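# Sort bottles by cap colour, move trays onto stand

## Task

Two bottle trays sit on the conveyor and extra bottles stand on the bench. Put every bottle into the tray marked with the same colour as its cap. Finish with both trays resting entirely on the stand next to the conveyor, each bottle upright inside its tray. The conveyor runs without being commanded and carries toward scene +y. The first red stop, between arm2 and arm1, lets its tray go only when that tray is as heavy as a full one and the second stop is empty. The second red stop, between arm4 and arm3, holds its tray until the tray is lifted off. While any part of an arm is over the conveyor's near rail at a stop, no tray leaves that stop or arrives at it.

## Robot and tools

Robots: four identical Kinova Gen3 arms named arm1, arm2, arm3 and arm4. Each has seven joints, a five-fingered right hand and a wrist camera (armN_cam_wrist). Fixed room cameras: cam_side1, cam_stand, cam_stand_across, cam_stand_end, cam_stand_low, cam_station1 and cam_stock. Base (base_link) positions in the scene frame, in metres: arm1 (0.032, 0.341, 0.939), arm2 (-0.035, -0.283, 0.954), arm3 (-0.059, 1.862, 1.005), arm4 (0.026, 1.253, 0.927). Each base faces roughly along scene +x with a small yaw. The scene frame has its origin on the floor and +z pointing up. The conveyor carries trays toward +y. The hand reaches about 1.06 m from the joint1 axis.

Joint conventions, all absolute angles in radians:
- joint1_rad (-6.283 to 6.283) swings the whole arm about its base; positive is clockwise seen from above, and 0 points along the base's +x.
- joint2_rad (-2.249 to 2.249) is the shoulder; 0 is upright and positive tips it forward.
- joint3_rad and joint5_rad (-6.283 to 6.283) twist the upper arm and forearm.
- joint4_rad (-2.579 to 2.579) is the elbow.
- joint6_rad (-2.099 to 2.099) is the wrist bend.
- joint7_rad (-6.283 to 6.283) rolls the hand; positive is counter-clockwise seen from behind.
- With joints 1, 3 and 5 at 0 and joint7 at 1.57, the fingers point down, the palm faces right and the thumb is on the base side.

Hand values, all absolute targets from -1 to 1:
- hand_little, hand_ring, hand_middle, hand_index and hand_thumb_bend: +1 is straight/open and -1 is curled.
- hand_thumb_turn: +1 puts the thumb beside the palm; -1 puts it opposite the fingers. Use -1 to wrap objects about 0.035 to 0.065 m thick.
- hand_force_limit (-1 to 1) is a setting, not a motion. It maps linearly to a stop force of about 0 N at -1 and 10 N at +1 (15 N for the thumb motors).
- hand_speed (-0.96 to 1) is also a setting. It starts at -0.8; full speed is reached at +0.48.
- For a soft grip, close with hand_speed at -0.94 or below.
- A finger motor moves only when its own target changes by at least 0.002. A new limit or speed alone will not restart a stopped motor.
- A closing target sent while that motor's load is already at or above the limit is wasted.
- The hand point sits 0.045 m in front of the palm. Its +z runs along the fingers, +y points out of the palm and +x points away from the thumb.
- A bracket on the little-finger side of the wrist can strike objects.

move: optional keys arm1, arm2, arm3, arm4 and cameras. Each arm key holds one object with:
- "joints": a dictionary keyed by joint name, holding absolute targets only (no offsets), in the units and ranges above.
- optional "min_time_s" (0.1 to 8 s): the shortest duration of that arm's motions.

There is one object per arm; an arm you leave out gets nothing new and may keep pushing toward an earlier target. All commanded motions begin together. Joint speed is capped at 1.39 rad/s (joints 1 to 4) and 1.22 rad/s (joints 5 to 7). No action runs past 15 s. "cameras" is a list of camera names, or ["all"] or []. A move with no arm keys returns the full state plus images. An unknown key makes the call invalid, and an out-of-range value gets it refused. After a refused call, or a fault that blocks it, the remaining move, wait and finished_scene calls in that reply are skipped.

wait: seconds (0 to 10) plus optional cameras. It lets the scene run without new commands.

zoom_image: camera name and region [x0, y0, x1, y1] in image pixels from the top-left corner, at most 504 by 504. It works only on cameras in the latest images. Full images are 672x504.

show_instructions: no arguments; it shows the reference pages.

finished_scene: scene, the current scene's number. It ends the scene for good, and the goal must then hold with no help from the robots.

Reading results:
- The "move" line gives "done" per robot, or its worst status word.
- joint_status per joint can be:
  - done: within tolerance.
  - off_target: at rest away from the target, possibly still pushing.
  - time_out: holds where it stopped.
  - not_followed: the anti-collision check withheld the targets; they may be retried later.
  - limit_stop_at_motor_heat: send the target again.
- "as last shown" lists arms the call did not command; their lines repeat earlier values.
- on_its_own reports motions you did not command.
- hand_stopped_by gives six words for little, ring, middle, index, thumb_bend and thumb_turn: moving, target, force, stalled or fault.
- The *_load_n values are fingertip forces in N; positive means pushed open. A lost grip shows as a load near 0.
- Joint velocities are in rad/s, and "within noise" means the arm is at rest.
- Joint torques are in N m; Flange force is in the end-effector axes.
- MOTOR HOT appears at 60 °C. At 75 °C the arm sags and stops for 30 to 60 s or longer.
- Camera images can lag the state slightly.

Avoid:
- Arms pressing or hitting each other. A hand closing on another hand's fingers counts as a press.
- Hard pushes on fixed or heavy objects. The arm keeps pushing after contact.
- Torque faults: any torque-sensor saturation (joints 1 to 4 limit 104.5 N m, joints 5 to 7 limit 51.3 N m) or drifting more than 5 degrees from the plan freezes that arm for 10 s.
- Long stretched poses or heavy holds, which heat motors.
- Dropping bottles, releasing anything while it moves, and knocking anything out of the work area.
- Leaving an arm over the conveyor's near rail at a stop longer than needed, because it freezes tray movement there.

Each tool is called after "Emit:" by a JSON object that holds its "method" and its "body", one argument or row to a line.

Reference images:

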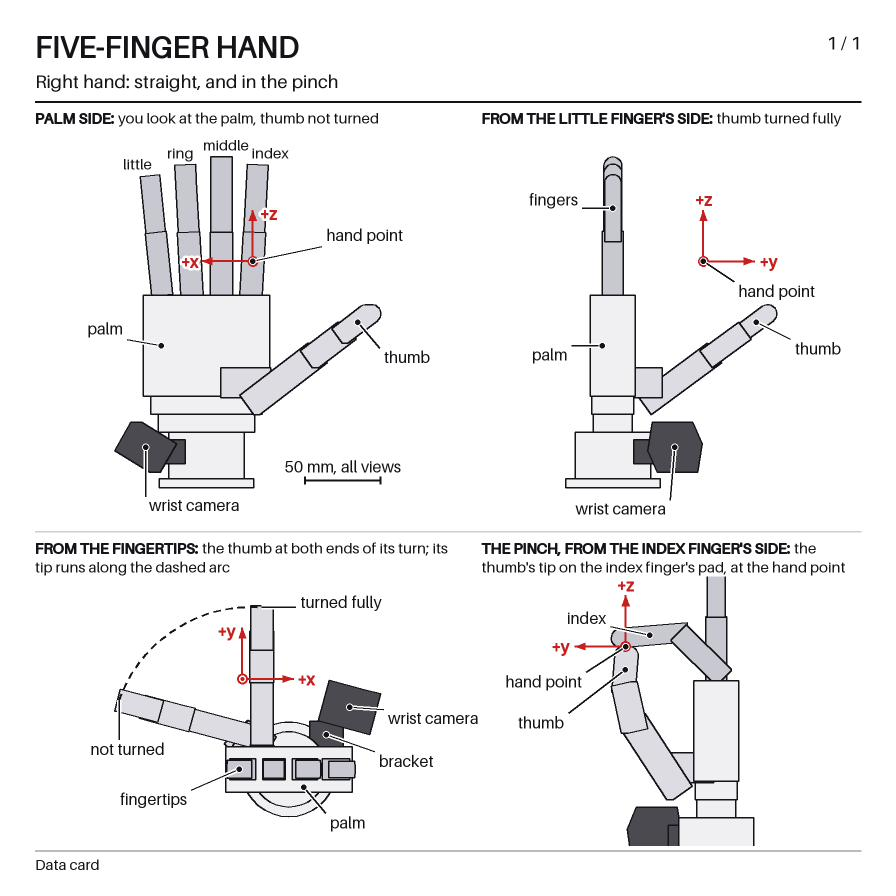

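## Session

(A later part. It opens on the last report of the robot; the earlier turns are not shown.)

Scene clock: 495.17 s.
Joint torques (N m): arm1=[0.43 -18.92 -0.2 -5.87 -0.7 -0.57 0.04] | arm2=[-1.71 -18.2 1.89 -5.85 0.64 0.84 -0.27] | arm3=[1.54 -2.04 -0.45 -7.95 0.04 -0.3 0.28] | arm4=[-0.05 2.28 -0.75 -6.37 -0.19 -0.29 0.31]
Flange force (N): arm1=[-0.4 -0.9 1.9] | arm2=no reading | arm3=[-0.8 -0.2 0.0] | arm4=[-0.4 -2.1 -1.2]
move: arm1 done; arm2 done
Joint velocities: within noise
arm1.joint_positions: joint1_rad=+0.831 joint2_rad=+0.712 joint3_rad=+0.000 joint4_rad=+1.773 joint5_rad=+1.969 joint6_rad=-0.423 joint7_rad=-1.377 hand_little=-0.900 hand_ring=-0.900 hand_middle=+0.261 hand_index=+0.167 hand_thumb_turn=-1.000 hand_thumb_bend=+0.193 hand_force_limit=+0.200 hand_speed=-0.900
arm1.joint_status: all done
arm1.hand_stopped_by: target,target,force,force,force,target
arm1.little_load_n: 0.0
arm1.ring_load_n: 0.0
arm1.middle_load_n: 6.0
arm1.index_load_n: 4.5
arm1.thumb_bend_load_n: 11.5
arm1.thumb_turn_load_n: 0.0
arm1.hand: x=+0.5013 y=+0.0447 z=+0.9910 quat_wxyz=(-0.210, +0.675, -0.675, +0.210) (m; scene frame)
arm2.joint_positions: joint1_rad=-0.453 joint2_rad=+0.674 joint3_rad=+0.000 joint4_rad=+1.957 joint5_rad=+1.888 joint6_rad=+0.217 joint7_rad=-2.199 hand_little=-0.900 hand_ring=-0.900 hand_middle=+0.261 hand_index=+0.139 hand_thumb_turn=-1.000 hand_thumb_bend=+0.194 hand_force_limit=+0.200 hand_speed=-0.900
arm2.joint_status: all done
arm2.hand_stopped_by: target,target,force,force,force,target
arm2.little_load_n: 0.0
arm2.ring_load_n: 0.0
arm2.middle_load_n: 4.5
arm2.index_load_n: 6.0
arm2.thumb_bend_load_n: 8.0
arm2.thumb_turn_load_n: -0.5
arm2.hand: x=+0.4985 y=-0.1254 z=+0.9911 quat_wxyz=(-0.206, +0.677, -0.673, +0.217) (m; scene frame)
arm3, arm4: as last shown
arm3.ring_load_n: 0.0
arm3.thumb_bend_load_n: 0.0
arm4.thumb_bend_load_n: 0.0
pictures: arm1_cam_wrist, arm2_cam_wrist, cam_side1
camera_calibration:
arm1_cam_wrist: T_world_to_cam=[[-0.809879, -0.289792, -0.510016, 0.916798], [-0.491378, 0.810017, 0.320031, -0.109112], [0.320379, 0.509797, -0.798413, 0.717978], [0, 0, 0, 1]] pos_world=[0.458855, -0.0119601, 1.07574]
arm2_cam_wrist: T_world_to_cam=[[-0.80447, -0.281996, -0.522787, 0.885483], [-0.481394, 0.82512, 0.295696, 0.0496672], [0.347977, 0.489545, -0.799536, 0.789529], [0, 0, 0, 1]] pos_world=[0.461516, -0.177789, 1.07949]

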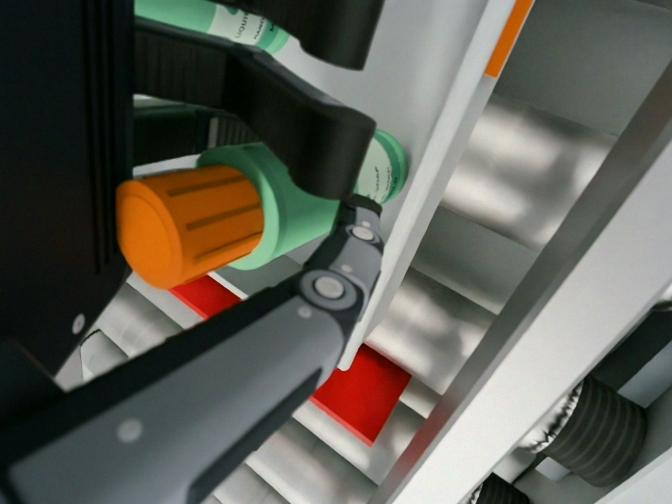

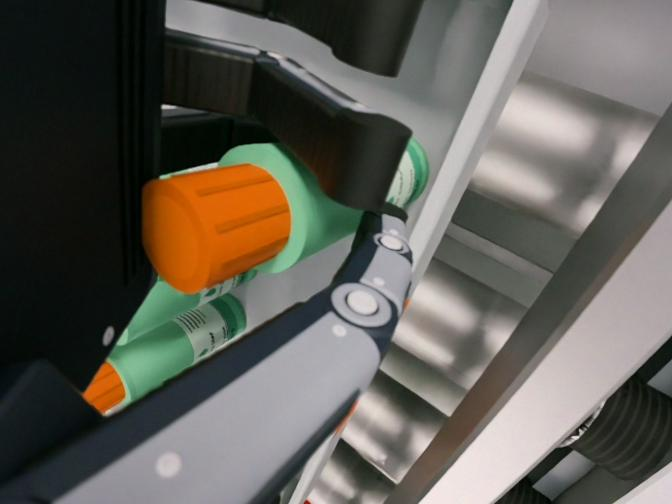

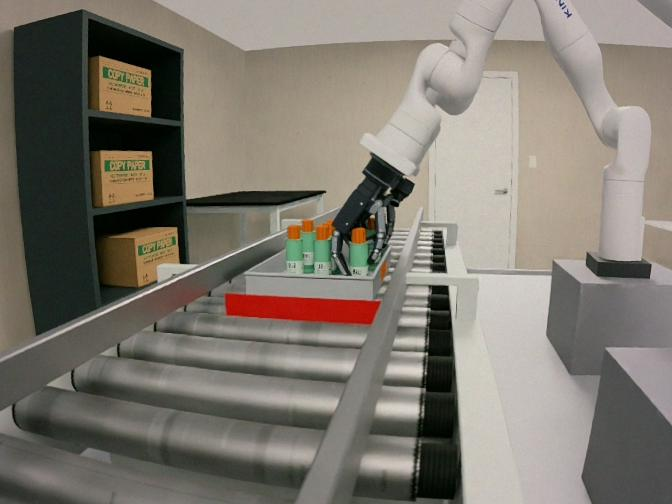

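Emit:
{"method": "zoom_image", "body": {
  "camera": "cam_side1",
  "region": [270, 200, 390, 300]
}}

Emit:
{"method": "move", "body": {
  "arm1": {"joints":{"joint1_rad":0.8308,"joint2_rad":0.7161,"joint4_rad":1.7746,"joint5_rad":1.96,"joint6_rad":-0.4201,"joint7_rad":-1.3672},"min_time_s":1.5},
  "arm2": {"joints":{"joint1_rad":-0.4532,"joint2_rad":0.6786,"joint4_rad":1.9582,"joint5_rad":1.9125,"joint6_rad":0.2185,"joint7_rad":-2.2238},"min_time_s":1.5},
  "cameras": ["arm1_cam_wrist", "arm2_cam_wrist", "cam_side1"]
}}

Emit:
{"method": "zoom_image", "body": {
  "camera": "cam_side1",
  "region": [270, 200, 390, 300]
}}

Scaled by 4.200 from the camera's 672x504 image, which has a finer 960x720 frame.

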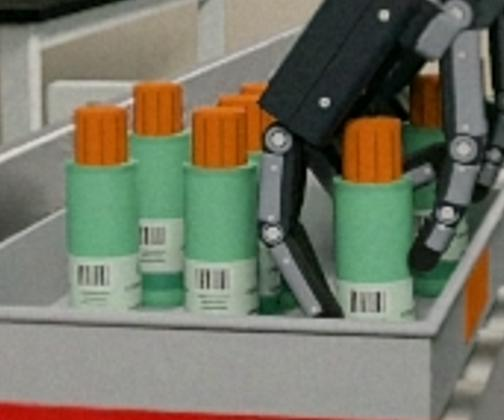

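Scene clock: 502.30 s.
Joint torques (N m): arm1=[0.39 -18.92 -0.23 -5.76 -0.7 -0.57 0.03] | arm2=[-2.1 -14.79 1.42 -4.77 0.58 0.35 -0.22] | arm3=[1.55 -2.04 -0.44 -7.97 0.02 -0.26 0.26] | arm4=[-0.03 2.16 -0.79 -6.41 -0.18 -0.23 0.3]
Flange force (N): arm1=[-0.1 -1.0 1.9] | arm2=no reading | arm3=[-0.8 -0.2 0.2] | arm4=[-0.6 -2.3 -1.0]
move: arm1 done; arm2 done
Joint velocities: within noise
arm1.joint_positions: joint1_rad=+0.831 joint2_rad=+0.716 joint3_rad=+0.000 joint4_rad=+1.775 joint5_rad=+1.960 joint6_rad=-0.420 joint7_rad=-1.367 hand_little=-0.900 hand_ring=-0.900 hand_middle=+0.261 hand_index=+0.167 hand_thumb_turn=-1.000 hand_thumb_bend=+0.193 hand_force_limit=+0.200 hand_speed=-0.900
arm1.joint_status: all done
arm1.hand_stopped_by: target,target,force,force,force,target
arm1.little_load_n: 0.0
arm1.ring_load_n: 0.0
arm1.middle_load_n: 6.5
arm1.index_load_n: 4.5
arm1.thumb_bend_load_n: 11.5
arm1.thumb_turn_load_n: -0.5
arm1.hand: x=+0.5011 y=+0.0446 z=+0.9890 quat_wxyz=(-0.210, +0.675, -0.676, +0.210) (m; scene frame)
arm2.joint_positions: joint1_rad=-0.453 joint2_rad=+0.679 joint3_rad=+0.000 joint4_rad=+1.958 joint5_rad=+1.913 joint6_rad=+0.219 joint7_rad=-2.224 hand_little=-0.900 hand_ring=-0.900 hand_middle=+0.261 hand_index=+0.139 hand_thumb_turn=-1.000 hand_thumb_bend=+0.194 hand_force_limit=+0.200 hand_speed=-0.900
arm2.joint_status: all done
arm2.hand_stopped_by: target,target,force,force,force,target
arm2.little_load_n: 0.0
arm2.ring_load_n: 0.0
arm2.middle_load_n: 3.5
arm2.index_load_n: 5.0
arm2.thumb_bend_load_n: 8.0
arm2.thumb_turn_load_n: -1.0
arm2.hand: x=+0.4985 y=-0.1253 z=+0.9891 quat_wxyz=(-0.206, +0.677, -0.673, +0.217) (m; scene frame)
arm3, arm4: as last shown
arm4.ring_load_n: -0.5
pictures: arm1_cam_wrist, arm2_cam_wrist, cam_side1
camera_calibration:
arm1_cam_wrist: T_world_to_cam=[[-0.810258, -0.289525, -0.509565, 0.915305], [-0.490869, 0.810281, 0.320143, -0.10892], [0.320202, 0.509528, -0.798656, 0.716785], [0, 0, 0, 1]] pos_world=[0.458653, -0.0119624, 1.07374]
arm2_cam_wrist: T_world_to_cam=[[-0.804363, -0.281973, -0.522964, 0.884611], [-0.481568, 0.824947, 0.295897, 0.0500081], [0.347983, 0.489851, -0.799346, 0.787729], [0, 0, 0, 1]] pos_world=[0.461515, -0.177688, 1.07749]

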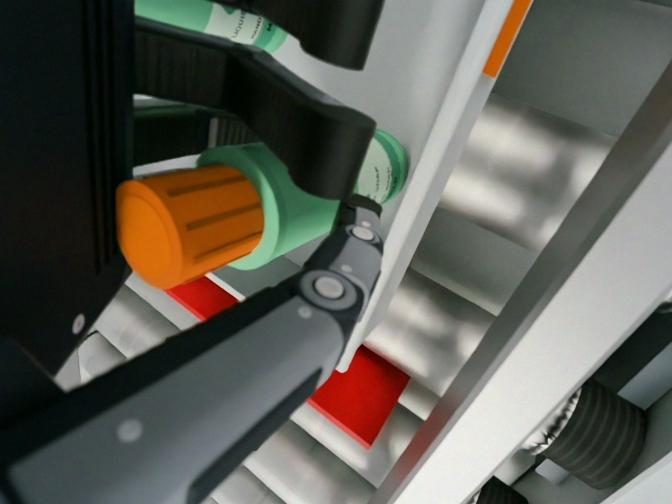

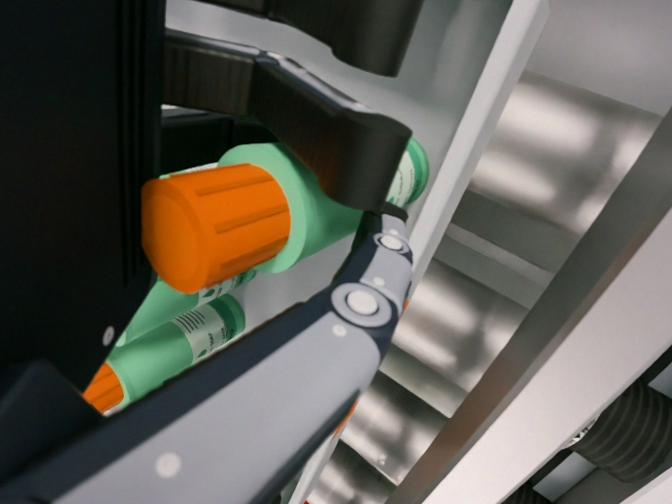

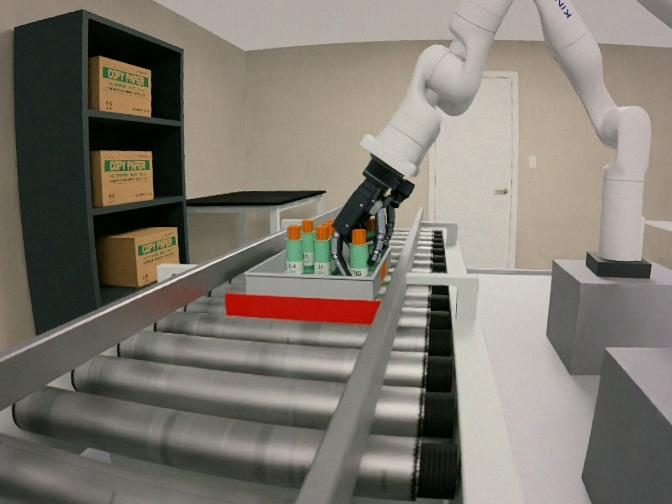

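Scaled by 4.200 from the camera's 672x504 image, which has a finer 960x720 frame.

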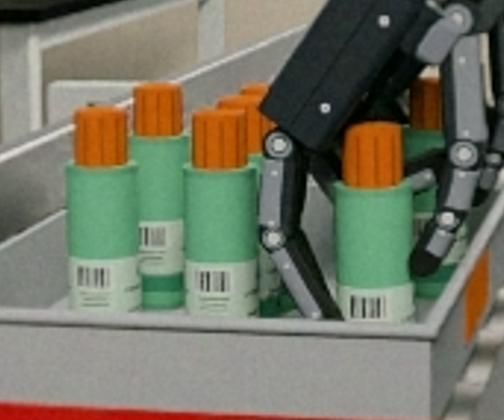

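Emit:
{"method": "move", "body": {
  "arm1": {"joints":{"joint1_rad":0.8308,"joint2_rad":0.7189,"joint4_rad":1.7756,"joint5_rad":1.953,"joint6_rad":-0.4183,"joint7_rad":-1.3595},"min_time_s":1.5},
  "arm2": {"joints":{"hand_thumb_bend":0.34}},
  "cameras": ["arm2_cam_wrist"]
}}

Scene clock: 508.37 s.
Joint torques (N m): arm1=[0.23 -13.85 0.21 -4.23 -0.32 -0.02 0.2] | arm2=[-1.7 -17.84 2 -5.4 0.69 0.81 -0.16] | arm3=[1.52 -2 -0.47 -7.96 0.03 -0.32 0.25] | arm4=[-0.03 2.25 -0.72 -6.39 -0.13 -0.3 0.28]
Flange force (N): arm1=[-1.5 -4.8 -7.5] | arm2=no reading | arm3=[-0.7 -0.4 0.0] | arm4=[-0.4 -2.1 -1.2]
move: arm1 done; arm2 done
Joint velocities: within noise
arm1.joint_positions: joint1_rad=+0.831 joint2_rad=+0.719 joint3_rad=+0.000 joint4_rad=+1.776 joint5_rad=+1.953 joint6_rad=-0.418 joint7_rad=-1.359 hand_little=-0.900 hand_ring=-0.900 hand_middle=+0.261 hand_index=+0.167 hand_thumb_turn=-1.000 hand_thumb_bend=+0.193 hand_force_limit=+0.200 hand_speed=-0.900
arm1.joint_status: all done
arm1.hand_stopped_by: target,target,force,force,force,target
arm1.little_load_n: 0.0
arm1.ring_load_n: 0.0
arm1.middle_load_n: 5.0
arm1.index_load_n: 3.5
arm1.thumb_bend_load_n: 11.5
arm1.thumb_turn_load_n: -0.5
arm1.hand: x=+0.5009 y=+0.0446 z=+0.9874 quat_wxyz=(-0.210, +0.675, -0.676, +0.210) (m; scene frame)
arm2.joint_positions: joint1_rad=-0.453 joint2_rad=+0.679 joint3_rad=+0.000 joint4_rad=+1.958 joint5_rad=+1.913 joint6_rad=+0.219 joint7_rad=-2.224 hand_little=-0.900 hand_ring=-0.900 hand_middle=+0.260 hand_index=+0.139 hand_thumb_turn=-1.000 hand_thumb_bend=+0.340 hand_force_limit=+0.200 hand_speed=-0.900
arm2.joint_status: all done
arm2.hand_stopped_by: target,target,force,force,target,target
arm2.little_load_n: 0.0
arm2.ring_load_n: 0.0
arm2.middle_load_n: 0.0
arm2.index_load_n: 0.5
arm2.thumb_bend_load_n: 0.0
arm2.thumb_turn_load_n: 0.0
arm2.hand: x=+0.4985 y=-0.1253 z=+0.9891 quat_wxyz=(-0.206, +0.677, -0.673, +0.217) (m; scene frame)
arm3, arm4: as last shown
arm4.ring_load_n: 0.0
pictures: arm2_cam_wrist
camera_calibration:
arm2_cam_wrist: T_world_to_cam=[[-0.804363, -0.281973, -0.522964, 0.884611], [-0.481568, 0.824947, 0.295897, 0.0500081], [0.347983, 0.489851, -0.799346, 0.787729], [0, 0, 0, 1]] pos_world=[0.461515, -0.177688, 1.07749]

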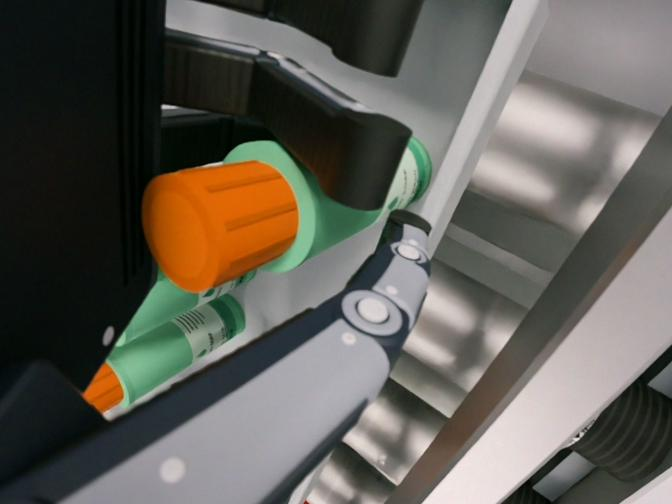

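Emit:
{"method": "move", "body": {
  "arm1": {"joints":{"hand_thumb_bend":0.34}},
  "arm2": {"joints":{"hand_index":0.2,"hand_middle":0.32}}
}}

Emit:
{"method": "move", "body": {
  "arm1": {"joints":{"hand_index":0.227,"hand_middle":0.32}},
  "cameras": ["arm1_cam_wrist", "arm2_cam_wrist", "cam_side1"]
}}

Emit:
{"method": "zoom_image", "body": {
  "camera": "cam_side1",
  "region": [270, 200, 390, 300]
}}

Scene clock: 518.60 s.
Joint torques (N m): arm1=[0.58 -18.39 0 -5.51 -0.62 -0.44 0.08] | arm2=[-1.71 -17.83 1.91 -5.56 0.67 0.82 -0.24] | arm3=[1.57 -2 -0.46 -7.95 0.02 -0.3 0.27] | arm4=[-0.15 2.36 -0.85 -6.44 -0.16 -0.29 0.3]
Flange force (N): arm1=[-0.3 -1.9 1.1] | arm2=no reading | arm3=[-0.7 -0.3 0.1] | arm4=[-0.1 -2.4 -0.9]
move: arm1 done; arm2 done
Joint velocities: within noise
arm1.joint_positions: joint1_rad=+0.831 joint2_rad=+0.719 joint3_rad=+0.000 joint4_rad=+1.776 joint5_rad=+1.953 joint6_rad=-0.418 joint7_rad=-1.359 hand_little=-0.900 hand_ring=-0.900 hand_middle=+0.260 hand_index=+0.166 hand_thumb_turn=-1.000 hand_thumb_bend=+0.340 hand_force_limit=+0.200 hand_speed=-0.900
arm1.joint_status: all done
arm1.hand_stopped_by: target,target,force,force,target,target
arm1.little_load_n: 0.0
arm1.ring_load_n: 0.0
arm1.middle_load_n: 0.0
arm1.index_load_n: 0.0
arm1.thumb_bend_load_n: 0.0
arm1.thumb_turn_load_n: 0.0
arm1.hand: x=+0.5009 y=+0.0446 z=+0.9874 quat_wxyz=(-0.210, +0.675, -0.676, +0.210) (m; scene frame)
arm2.joint_positions: joint1_rad=-0.453 joint2_rad=+0.679 joint3_rad=+0.000 joint4_rad=+1.958 joint5_rad=+1.913 joint6_rad=+0.219 joint7_rad=-2.224 hand_little=-0.900 hand_ring=-0.900 hand_middle=+0.320 hand_index=+0.200 hand_thumb_turn=-1.000 hand_thumb_bend=+0.340 hand_force_limit=+0.200 hand_speed=-0.900
arm2.joint_status: all done
arm2.hand_stopped_by: target,target,target,target,target,target
arm2.little_load_n: 0.5
arm2.ring_load_n: 0.0
arm2.middle_load_n: 0.0
arm2.index_load_n: 0.0
arm2.thumb_bend_load_n: 0.0
arm2.thumb_turn_load_n: 0.0
arm2.hand: x=+0.4985 y=-0.1253 z=+0.9891 quat_wxyz=(-0.206, +0.677, -0.673, +0.217) (m; scene frame)
arm3.joint_positions: joint1_rad=+0.811 joint2_rad=-0.342 joint3_rad=-0.078 joint4_rad=+1.517 joint5_rad=-0.046 joint6_rad=+2.005 joint7_rad=-1.826 hand_little=+1.000 hand_ring=+1.000 hand_middle=+1.000 hand_index=+1.000 hand_thumb_turn=+1.000 hand_thumb_bend=+1.000 hand_force_limit=+0.000 hand_speed=-0.800
arm3.joint_status: not commanded
arm3.hand_stopped_by: target,target,target,target,target,target
arm3.little_load_n: 0.0
arm3.ring_load_n: 0.5
arm3.middle_load_n: 0.0
arm3.index_load_n: 0.0
arm3.thumb_bend_load_n: 0.0
arm3.thumb_turn_load_n: 0.5
arm3.hand: x=+0.0998 y=+1.7635 z=+1.4839 quat_wxyz=(+0.018, -0.490, -0.871, -0.015) (m; scene frame)
arm4.joint_positions: joint1_rad=+0.202 joint2_rad=-0.481 joint3_rad=-0.121 joint4_rad=+1.433 joint5_rad=-0.046 joint6_rad=+1.968 joint7_rad=-1.817 hand_little=+1.000 hand_ring=+1.000 hand_middle=+1.000 hand_index=+1.000 hand_thumb_turn=+1.000 hand_thumb_bend=+1.000 hand_force_limit=+0.000 hand_speed=-0.800
arm4.joint_status: not commanded
arm4.hand_stopped_by: target,target,target,target,target,target
arm4.little_load_n: 0.0
arm4.ring_load_n: 0.0
arm4.middle_load_n: 0.0
arm4.index_load_n: 0.0
arm4.thumb_bend_load_n: 0.0
arm4.thumb_turn_load_n: 0.0
arm4.hand: x=+0.1908 y=+1.3148 z=+1.4626 quat_wxyz=(-0.113, -0.079, -0.990, -0.012) (m; scene frame)
pictures: none

Scene clock: 519.30 s.
Joint torques (N m): arm1=[0.4 -18.45 -0.07 -5.57 -0.64 -0.57 0.05] | arm2=[-1.64 -17.81 1.85 -5.55 0.66 0.82 -0.2] | arm3=[1.57 -2.02 -0.42 -7.93 0.01 -0.31 0.26] | arm4=[-0.01 2.28 -0.73 -6.4 -0.15 -0.29 0.27]
Flange force (N): arm1=[-0.5 -1.1 1.3] | arm2=no reading | arm3=[-0.8 -0.2 0.0] | arm4=[-0.3 -2.2 -1.1]
move: arm1 done
Joint velocities: within noise
arm1.joint_positions: joint1_rad=+0.831 joint2_rad=+0.719 joint3_rad=+0.000 joint4_rad=+1.776 joint5_rad=+1.953 joint6_rad=-0.418 joint7_rad=-1.359 hand_little=-0.900 hand_ring=-0.900 hand_middle=+0.320 hand_index=+0.228 hand_thumb_turn=-1.000 hand_thumb_bend=+0.340 hand_force_limit=+0.200 hand_speed=-0.900
arm1.joint_status: all done
arm1.hand_stopped_by: target,target,target,target,target,target
arm1.little_load_n: 0.0
arm1.ring_load_n: 0.0
arm1.middle_load_n: 0.0
arm1.index_load_n: 0.0
arm1.thumb_bend_load_n: 0.0
arm1.thumb_turn_load_n: 0.0
arm1.hand: x=+0.5009 y=+0.0446 z=+0.9874 quat_wxyz=(-0.210, +0.675, -0.676, +0.210) (m; scene frame)
arm2.joint_positions: joint1_rad=-0.453 joint2_rad=+0.679 joint3_rad=+0.000 joint4_rad=+1.958 joint5_rad=+1.913 joint6_rad=+0.219 joint7_rad=-2.224 hand_little=-0.900 hand_ring=-0.900 hand_middle=+0.320 hand_index=+0.200 hand_thumb_turn=-1.000 hand_thumb_bend=+0.340 hand_force_limit=+0.200 hand_speed=-0.900
arm2.joint_status: not commanded
arm2.hand_stopped_by: target,target,target,target,target,target
arm2.little_load_n: 0.0
arm2.ring_load_n: 0.0
arm2.middle_load_n: 0.0
arm2.index_load_n: 0.0
arm2.thumb_bend_load_n: 0.0
arm2.thumb_turn_load_n: 0.5
arm2.hand: x=+0.4985 y=-0.1253 z=+0.9891 quat_wxyz=(-0.206, +0.677, -0.673, +0.217) (m; scene frame)
arm3, arm4: as last shown
arm3.ring_load_n: 0.0
arm3.thumb_turn_load_n: 0.0
pictures: arm1_cam_wrist, arm2_cam_wrist, cam_side1
camera_calibration:
arm1_cam_wrist: T_world_to_cam=[[-0.810601, -0.289456, -0.509059, 0.91402], [-0.490494, 0.810491, 0.320187, -0.108672], [0.319907, 0.509235, -0.798961, 0.715998], [0, 0, 0, 1]] pos_world=[0.45855, -0.0119648, 1.07214]
arm2_cam_wrist: T_world_to_cam=[[-0.804363, -0.281973, -0.522964, 0.884611], [-0.481568, 0.824947, 0.295897, 0.0500081], [0.347983, 0.489851, -0.799346, 0.787729], [0, 0, 0, 1]] pos_world=[0.461515, -0.177688, 1.07749]

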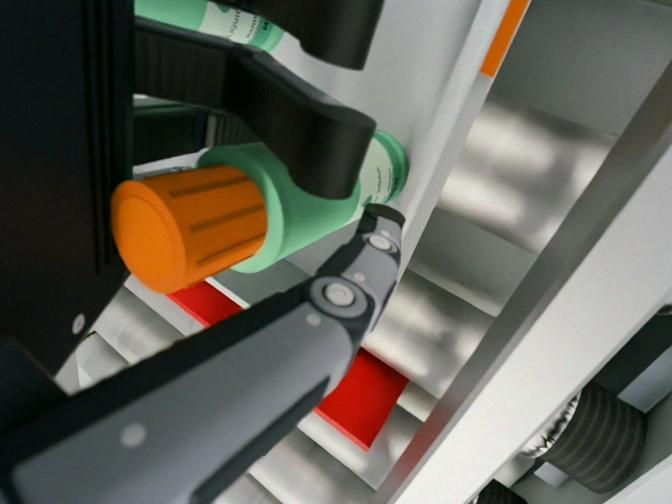

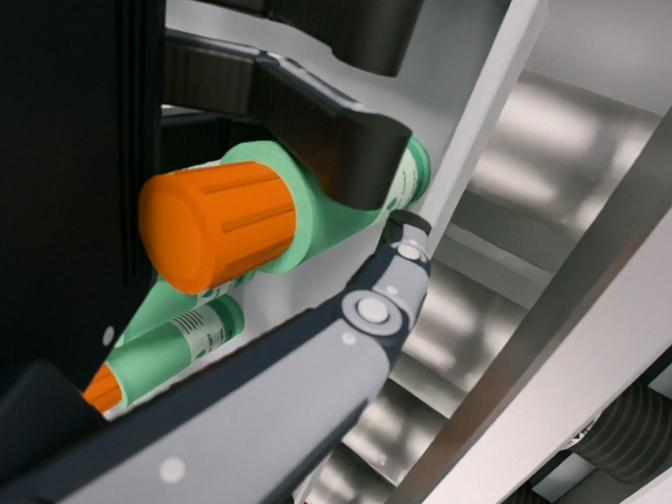

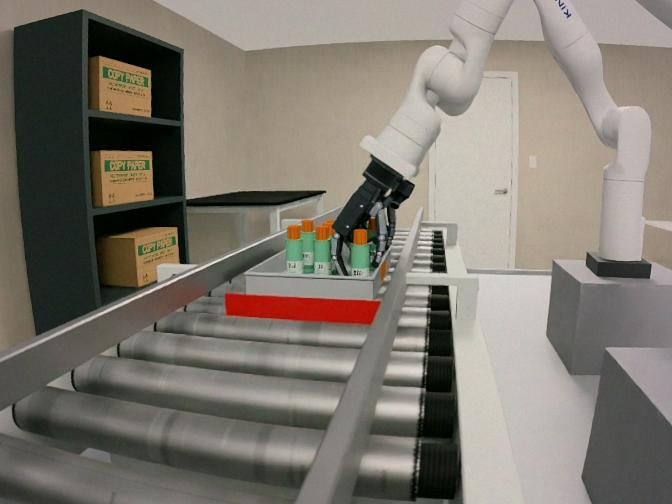

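Scaled by 4.200 from the camera's 672x504 image, which has a finer 960x720 frame.

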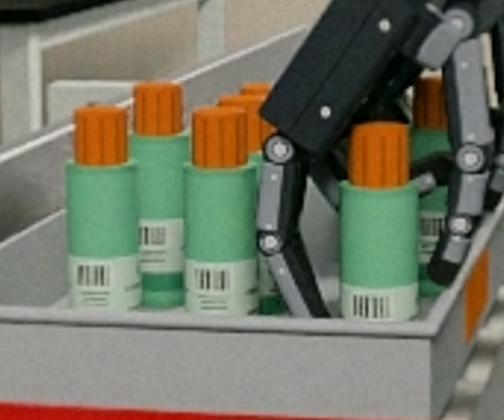

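Emit:
{"method": "move", "body": {
  "arm1": {"joints":{"hand_thumb_bend":0.43}},
  "arm2": {"joints":{"hand_thumb_bend":0.43}}
}}

Emit:
{"method": "move", "body": {
  "arm1": {"joints":{"joint1_rad":0.8309,"joint2_rad":0.6959,"joint4_rad":1.7672,"joint5_rad":2.0109,"joint6_rad":-0.4336,"joint7_rad":-1.4233},"min_time_s":2},
  "arm2": {"joints":{"joint1_rad":-0.4528,"joint2_rad":0.6541,"joint4_rad":1.9532,"joint5_rad":1.7825,"joint6_rad":0.2109,"joint7_rad":-2.0903},"min_time_s":2},
  "cameras": ["arm1_cam_wrist", "arm2_cam_wrist", "cam_side1"]
}}

Scene clock: 525.53 s.
Joint torques (N m): arm1=[0.35 -18.54 -0.18 -5.58 -0.65 -0.54 0.04] | arm2=[-1.71 -17.79 1.91 -5.5 0.65 0.81 -0.19] | arm3=[1.55 -2.01 -0.46 -7.93 0.02 -0.31 0.24] | arm4=[-0.03 2.25 -0.69 -6.33 -0.07 -0.29 0.28]
Flange force (N): arm1=[-0.1 -1.3 1.3] | arm2=no reading | arm3=[-0.8 -0.4 0.0] | arm4=[-0.4 -1.9 -1.4]
move: arm1 done; arm2 done
Joint velocities: within noise
arm1.joint_positions: joint1_rad=+0.831 joint2_rad=+0.719 joint3_rad=+0.000 joint4_rad=+1.776 joint5_rad=+1.953 joint6_rad=-0.418 joint7_rad=-1.359 hand_little=-0.900 hand_ring=-0.900 hand_middle=+0.320 hand_index=+0.228 hand_thumb_turn=-1.000 hand_thumb_bend=+0.430 hand_force_limit=+0.200 hand_speed=-0.900
arm1.joint_status: all done
arm1.hand_stopped_by: target,target,target,target,target,target
arm1.little_load_n: 0.0
arm1.ring_load_n: 0.0
arm1.middle_load_n: 0.0
arm1.index_load_n: 0.0
arm1.thumb_bend_load_n: 0.0
arm1.thumb_turn_load_n: 0.0
arm1.hand: x=+0.5009 y=+0.0446 z=+0.9874 quat_wxyz=(-0.210, +0.675, -0.676, +0.210) (m; scene frame)
arm2.joint_positions: joint1_rad=-0.453 joint2_rad=+0.679 joint3_rad=+0.000 joint4_rad=+1.958 joint5_rad=+1.913 joint6_rad=+0.219 joint7_rad=-2.224 hand_little=-0.900 hand_ring=-0.900 hand_middle=+0.320 hand_index=+0.200 hand_thumb_turn=-1.000 hand_thumb_bend=+0.430 hand_force_limit=+0.200 hand_speed=-0.900
arm2.joint_status: all done
arm2.hand_stopped_by: target,target,target,target,target,target
arm2.little_load_n: 0.0
arm2.ring_load_n: 0.0
arm2.middle_load_n: 0.0
arm2.index_load_n: 0.0
arm2.thumb_bend_load_n: 0.0
arm2.thumb_turn_load_n: 0.0
arm2.hand: x=+0.4985 y=-0.1253 z=+0.9891 quat_wxyz=(-0.206, +0.677, -0.673, +0.217) (m; scene frame)
arm3, arm4: as last shown
arm3.little_load_n: 0.5
arm3.ring_load_n: 0.5
arm4.little_load_n: 0.5
pictures: none

Scene clock: 527.83 s.
Joint torques (N m): arm1=[0.46 -18.31 -0.07 -5.7 -0.74 -0.49 0.07] | arm2=[-1.78 -17.55 1.87 -5.64 0.59 0.69 -0.24] | arm3=[1.55 -2.07 -0.43 -7.92 0.03 -0.3 0.25] | arm4=[-0.11 2.42 -0.75 -6.41 -0.16 -0.27 0.33]
Flange force (N): arm1=[-0.3 -1.7 1.2] | arm2=no reading | arm3=[-0.9 -0.3 -0.1] | arm4=[0.0 -2.1 -0.9]
move: arm1 done; arm2 done
Joint velocities: within noise
arm1.joint_positions: joint1_rad=+0.831 joint2_rad=+0.696 joint3_rad=+0.000 joint4_rad=+1.767 joint5_rad=+2.011 joint6_rad=-0.434 joint7_rad=-1.423 hand_little=-0.900 hand_ring=-0.900 hand_middle=+0.320 hand_index=+0.228 hand_thumb_turn=-1.000 hand_thumb_bend=+0.430 hand_force_limit=+0.200 hand_speed=-0.900
arm1.joint_status: all done
arm1.hand_stopped_by: target,target,target,target,target,target
arm1.little_load_n: 0.0
arm1.ring_load_n: 0.5
arm1.middle_load_n: 0.0
arm1.index_load_n: 0.0
arm1.thumb_bend_load_n: 0.0
arm1.thumb_turn_load_n: 0.0
arm1.hand: x=+0.5021 y=+0.0449 z=+1.0002 quat_wxyz=(-0.211, +0.675, -0.675, +0.210) (m; scene frame)
arm2.joint_positions: joint1_rad=-0.453 joint2_rad=+0.654 joint3_rad=+0.000 joint4_rad=+1.953 joint5_rad=+1.782 joint6_rad=+0.211 joint7_rad=-2.090 hand_little=-0.900 hand_ring=-0.900 hand_middle=+0.320 hand_index=+0.200 hand_thumb_turn=-1.000 hand_thumb_bend=+0.430 hand_force_limit=+0.200 hand_speed=-0.900
arm2.joint_status: all done
arm2.hand_stopped_by: target,target,target,target,target,target
arm2.little_load_n: 0.0
arm2.ring_load_n: 0.0
arm2.middle_load_n: 0.0
arm2.index_load_n: 0.0
arm2.thumb_bend_load_n: 0.0
arm2.thumb_turn_load_n: 0.0
arm2.hand: x=+0.4987 y=-0.1255 z=+1.0001 quat_wxyz=(-0.206, +0.676, -0.673, +0.217) (m; scene frame)
arm3, arm4: as last shown
arm3.little_load_n: 0.0
arm3.ring_load_n: 0.0
arm4.little_load_n: 0.0
pictures: arm1_cam_wrist, arm2_cam_wrist, cam_side1
camera_calibration:
arm1_cam_wrist: T_world_to_cam=[[-0.808626, -0.290252, -0.511739, 0.923286], [-0.492923, 0.809097, 0.319983, -0.110984], [0.321171, 0.510995, -0.797329, 0.723359], [0, 0, 0, 1]] pos_world=[0.459565, -0.0118502, 1.08475]
arm2_cam_wrist: T_world_to_cam=[[-0.804318, -0.282054, -0.522989, 0.89038], [-0.481431, 0.825222, 0.295353, 0.0475454], [0.348277, 0.489341, -0.79953, 0.796559], [0, 0, 0, 1]] pos_world=[0.461616, -0.177889, 1.08849]

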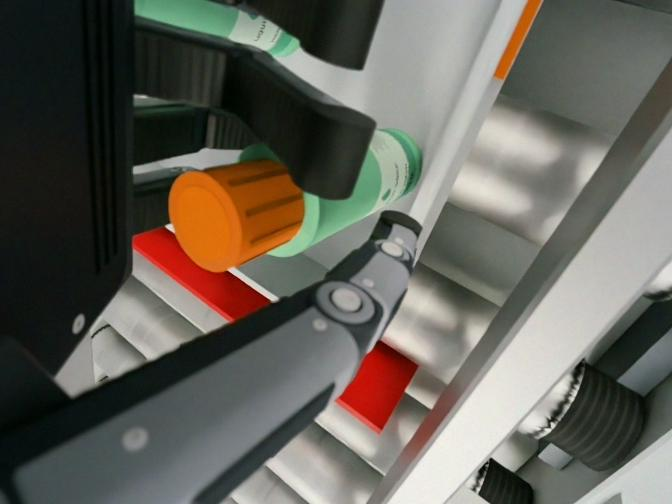

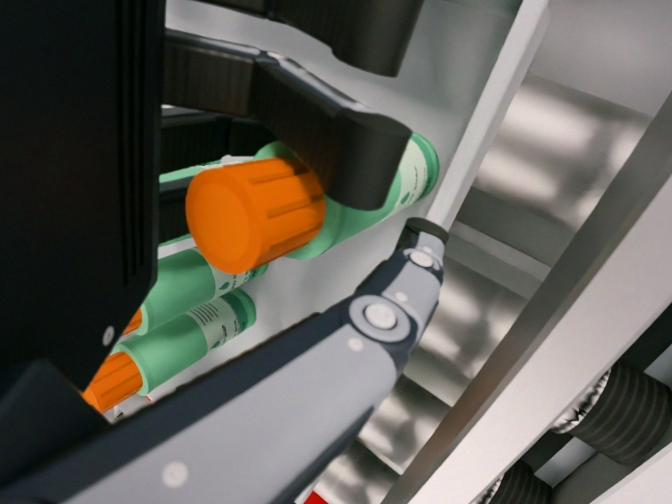

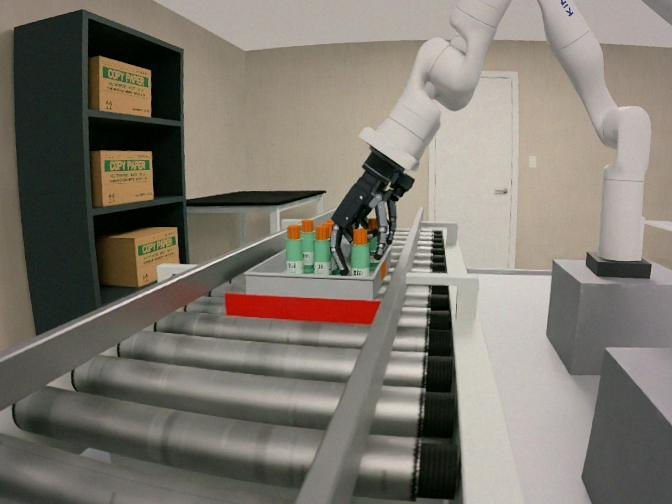

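Emit:
{"method": "move", "body": {
  "arm1": {"joints":{"joint1_rad":0.8311,"joint2_rad":0.6407,"joint4_rad":1.7467,"joint5_rad":2.1488,"joint6_rad":-0.4701,"joint7_rad":-1.5763},"min_time_s":2},
  "arm2": {"joints":{"joint1_rad":-0.4518,"joint2_rad":0.5895,"joint4_rad":1.9349,"joint5_rad":1.3916,"joint6_rad":0.2089,"joint7_rad":-1.6901},"min_time_s":2},
  "cameras": ["arm1_cam_wrist", "arm2_cam_wrist", "cam_side1"]
}}

Emit:
{"method": "zoom_image", "body": {
  "camera": "cam_side1",
  "region": [270, 180, 410, 300]
}}

Scene clock: 534.27 s.
Joint torques (N m): arm1=[0.4 -17.96 -0.06 -6.14 -0.79 -0.25 0.03] | arm2=[-1.7 -17.16 1.89 -6.27 0.72 0.14 -0.23] | arm3=[1.52 -2.05 -0.44 -7.94 0.01 -0.27 0.25] | arm4=[-0.05 2.18 -0.71 -6.44 -0.11 -0.24 0.3]
Flange force (N): arm1=[-0.2 -1.4 1.2] | arm2=no reading | arm3=[-0.9 -0.3 0.1] | arm4=[-0.5 -1.9 -0.9]
move: arm1 done; arm2 done
Joint velocities: within noise
arm1.joint_positions: joint1_rad=+0.831 joint2_rad=+0.641 joint3_rad=+0.000 joint4_rad=+1.747 joint5_rad=+2.149 joint6_rad=-0.470 joint7_rad=-1.576 hand_little=-0.900 hand_ring=-0.900 hand_middle=+0.320 hand_index=+0.228 hand_thumb_turn=-1.000 hand_thumb_bend=+0.430 hand_force_limit=+0.200 hand_speed=-0.900
arm1.joint_status: all done
arm1.hand_stopped_by: target,target,target,target,target,target
arm1.little_load_n: 0.0
arm1.ring_load_n: 0.0
arm1.middle_load_n: 0.0
arm1.index_load_n: 0.0
arm1.thumb_bend_load_n: 0.0
arm1.thumb_turn_load_n: 0.0
arm1.hand: x=+0.5018 y=+0.0449 z=+1.0301 quat_wxyz=(-0.211, +0.675, -0.675, +0.210) (m; scene frame)
arm2.joint_positions: joint1_rad=-0.452 joint2_rad=+0.590 joint3_rad=+0.000 joint4_rad=+1.935 joint5_rad=+1.392 joint6_rad=+0.209 joint7_rad=-1.690 hand_little=-0.900 hand_ring=-0.900 hand_middle=+0.320 hand_index=+0.200 hand_thumb_turn=-1.000 hand_thumb_bend=+0.430 hand_force_limit=+0.200 hand_speed=-0.900
arm2.joint_status: all done
arm2.hand_stopped_by: target,target,target,target,target,target
arm2.little_load_n: 0.0
arm2.ring_load_n: 0.0
arm2.middle_load_n: 0.0
arm2.index_load_n: 0.0
arm2.thumb_bend_load_n: 0.0
arm2.thumb_turn_load_n: 0.0
arm2.hand: x=+0.4987 y=-0.1257 z=+1.0301 quat_wxyz=(-0.206, +0.676, -0.673, +0.217) (m; scene frame)
arm3, arm4: as last shown
arm3.ring_load_n: -0.5
arm3.middle_load_n: 0.5
pictures: arm1_cam_wrist, arm2_cam_wrist, cam_side1
camera_calibration:
arm1_cam_wrist: T_world_to_cam=[[-0.809123, -0.28996, -0.511119, 0.937908], [-0.492286, 0.809433, 0.320114, -0.121213], [0.320896, 0.510629, -0.797674, 0.747752], [0, 0, 0, 1]] pos_world=[0.459261, -0.0117533, 1.11465]
arm2_cam_wrist: T_world_to_cam=[[-0.804291, -0.282014, -0.523053, 0.906241], [-0.481413, 0.825246, 0.295315, 0.038825], [0.348364, 0.489324, -0.799503, 0.820565], [0, 0, 0, 1]] pos_world=[0.461716, -0.17799, 1.11859]

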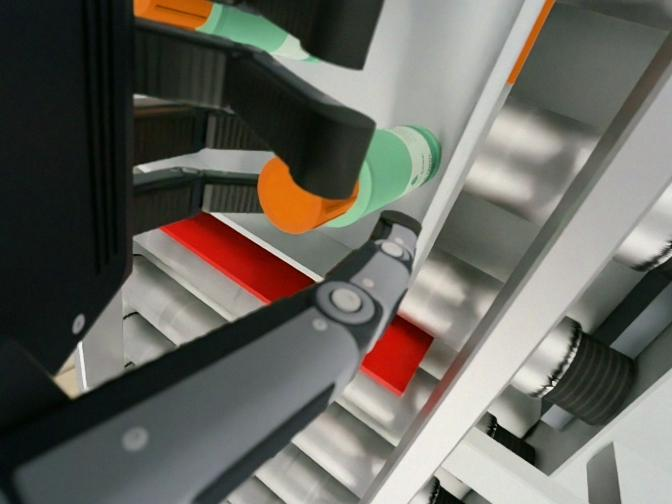

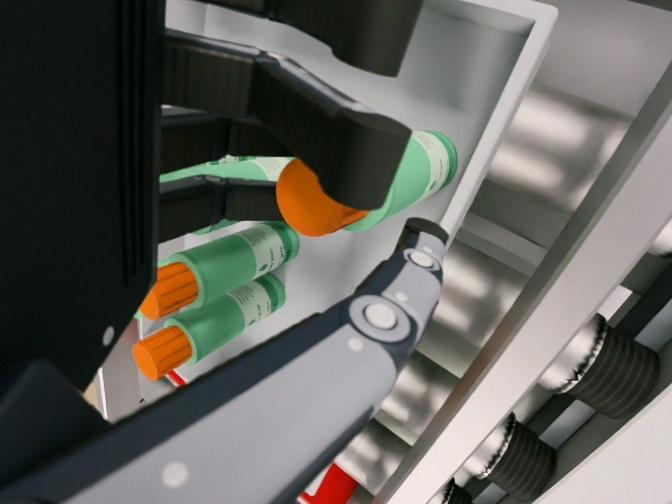

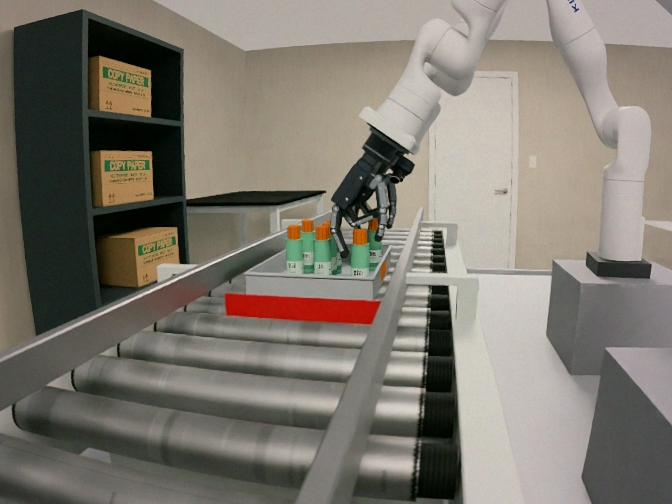

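Scaled by 3.600 from the camera's 672x504 image, which has a finer 960x720 frame.

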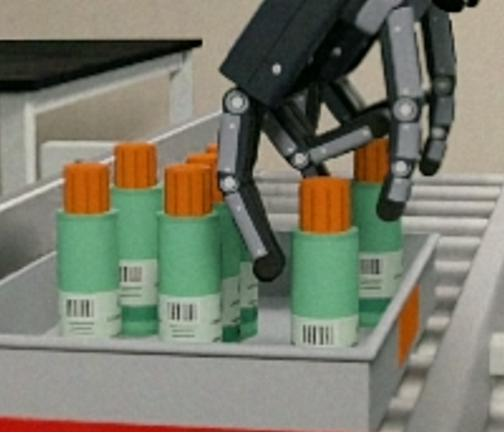

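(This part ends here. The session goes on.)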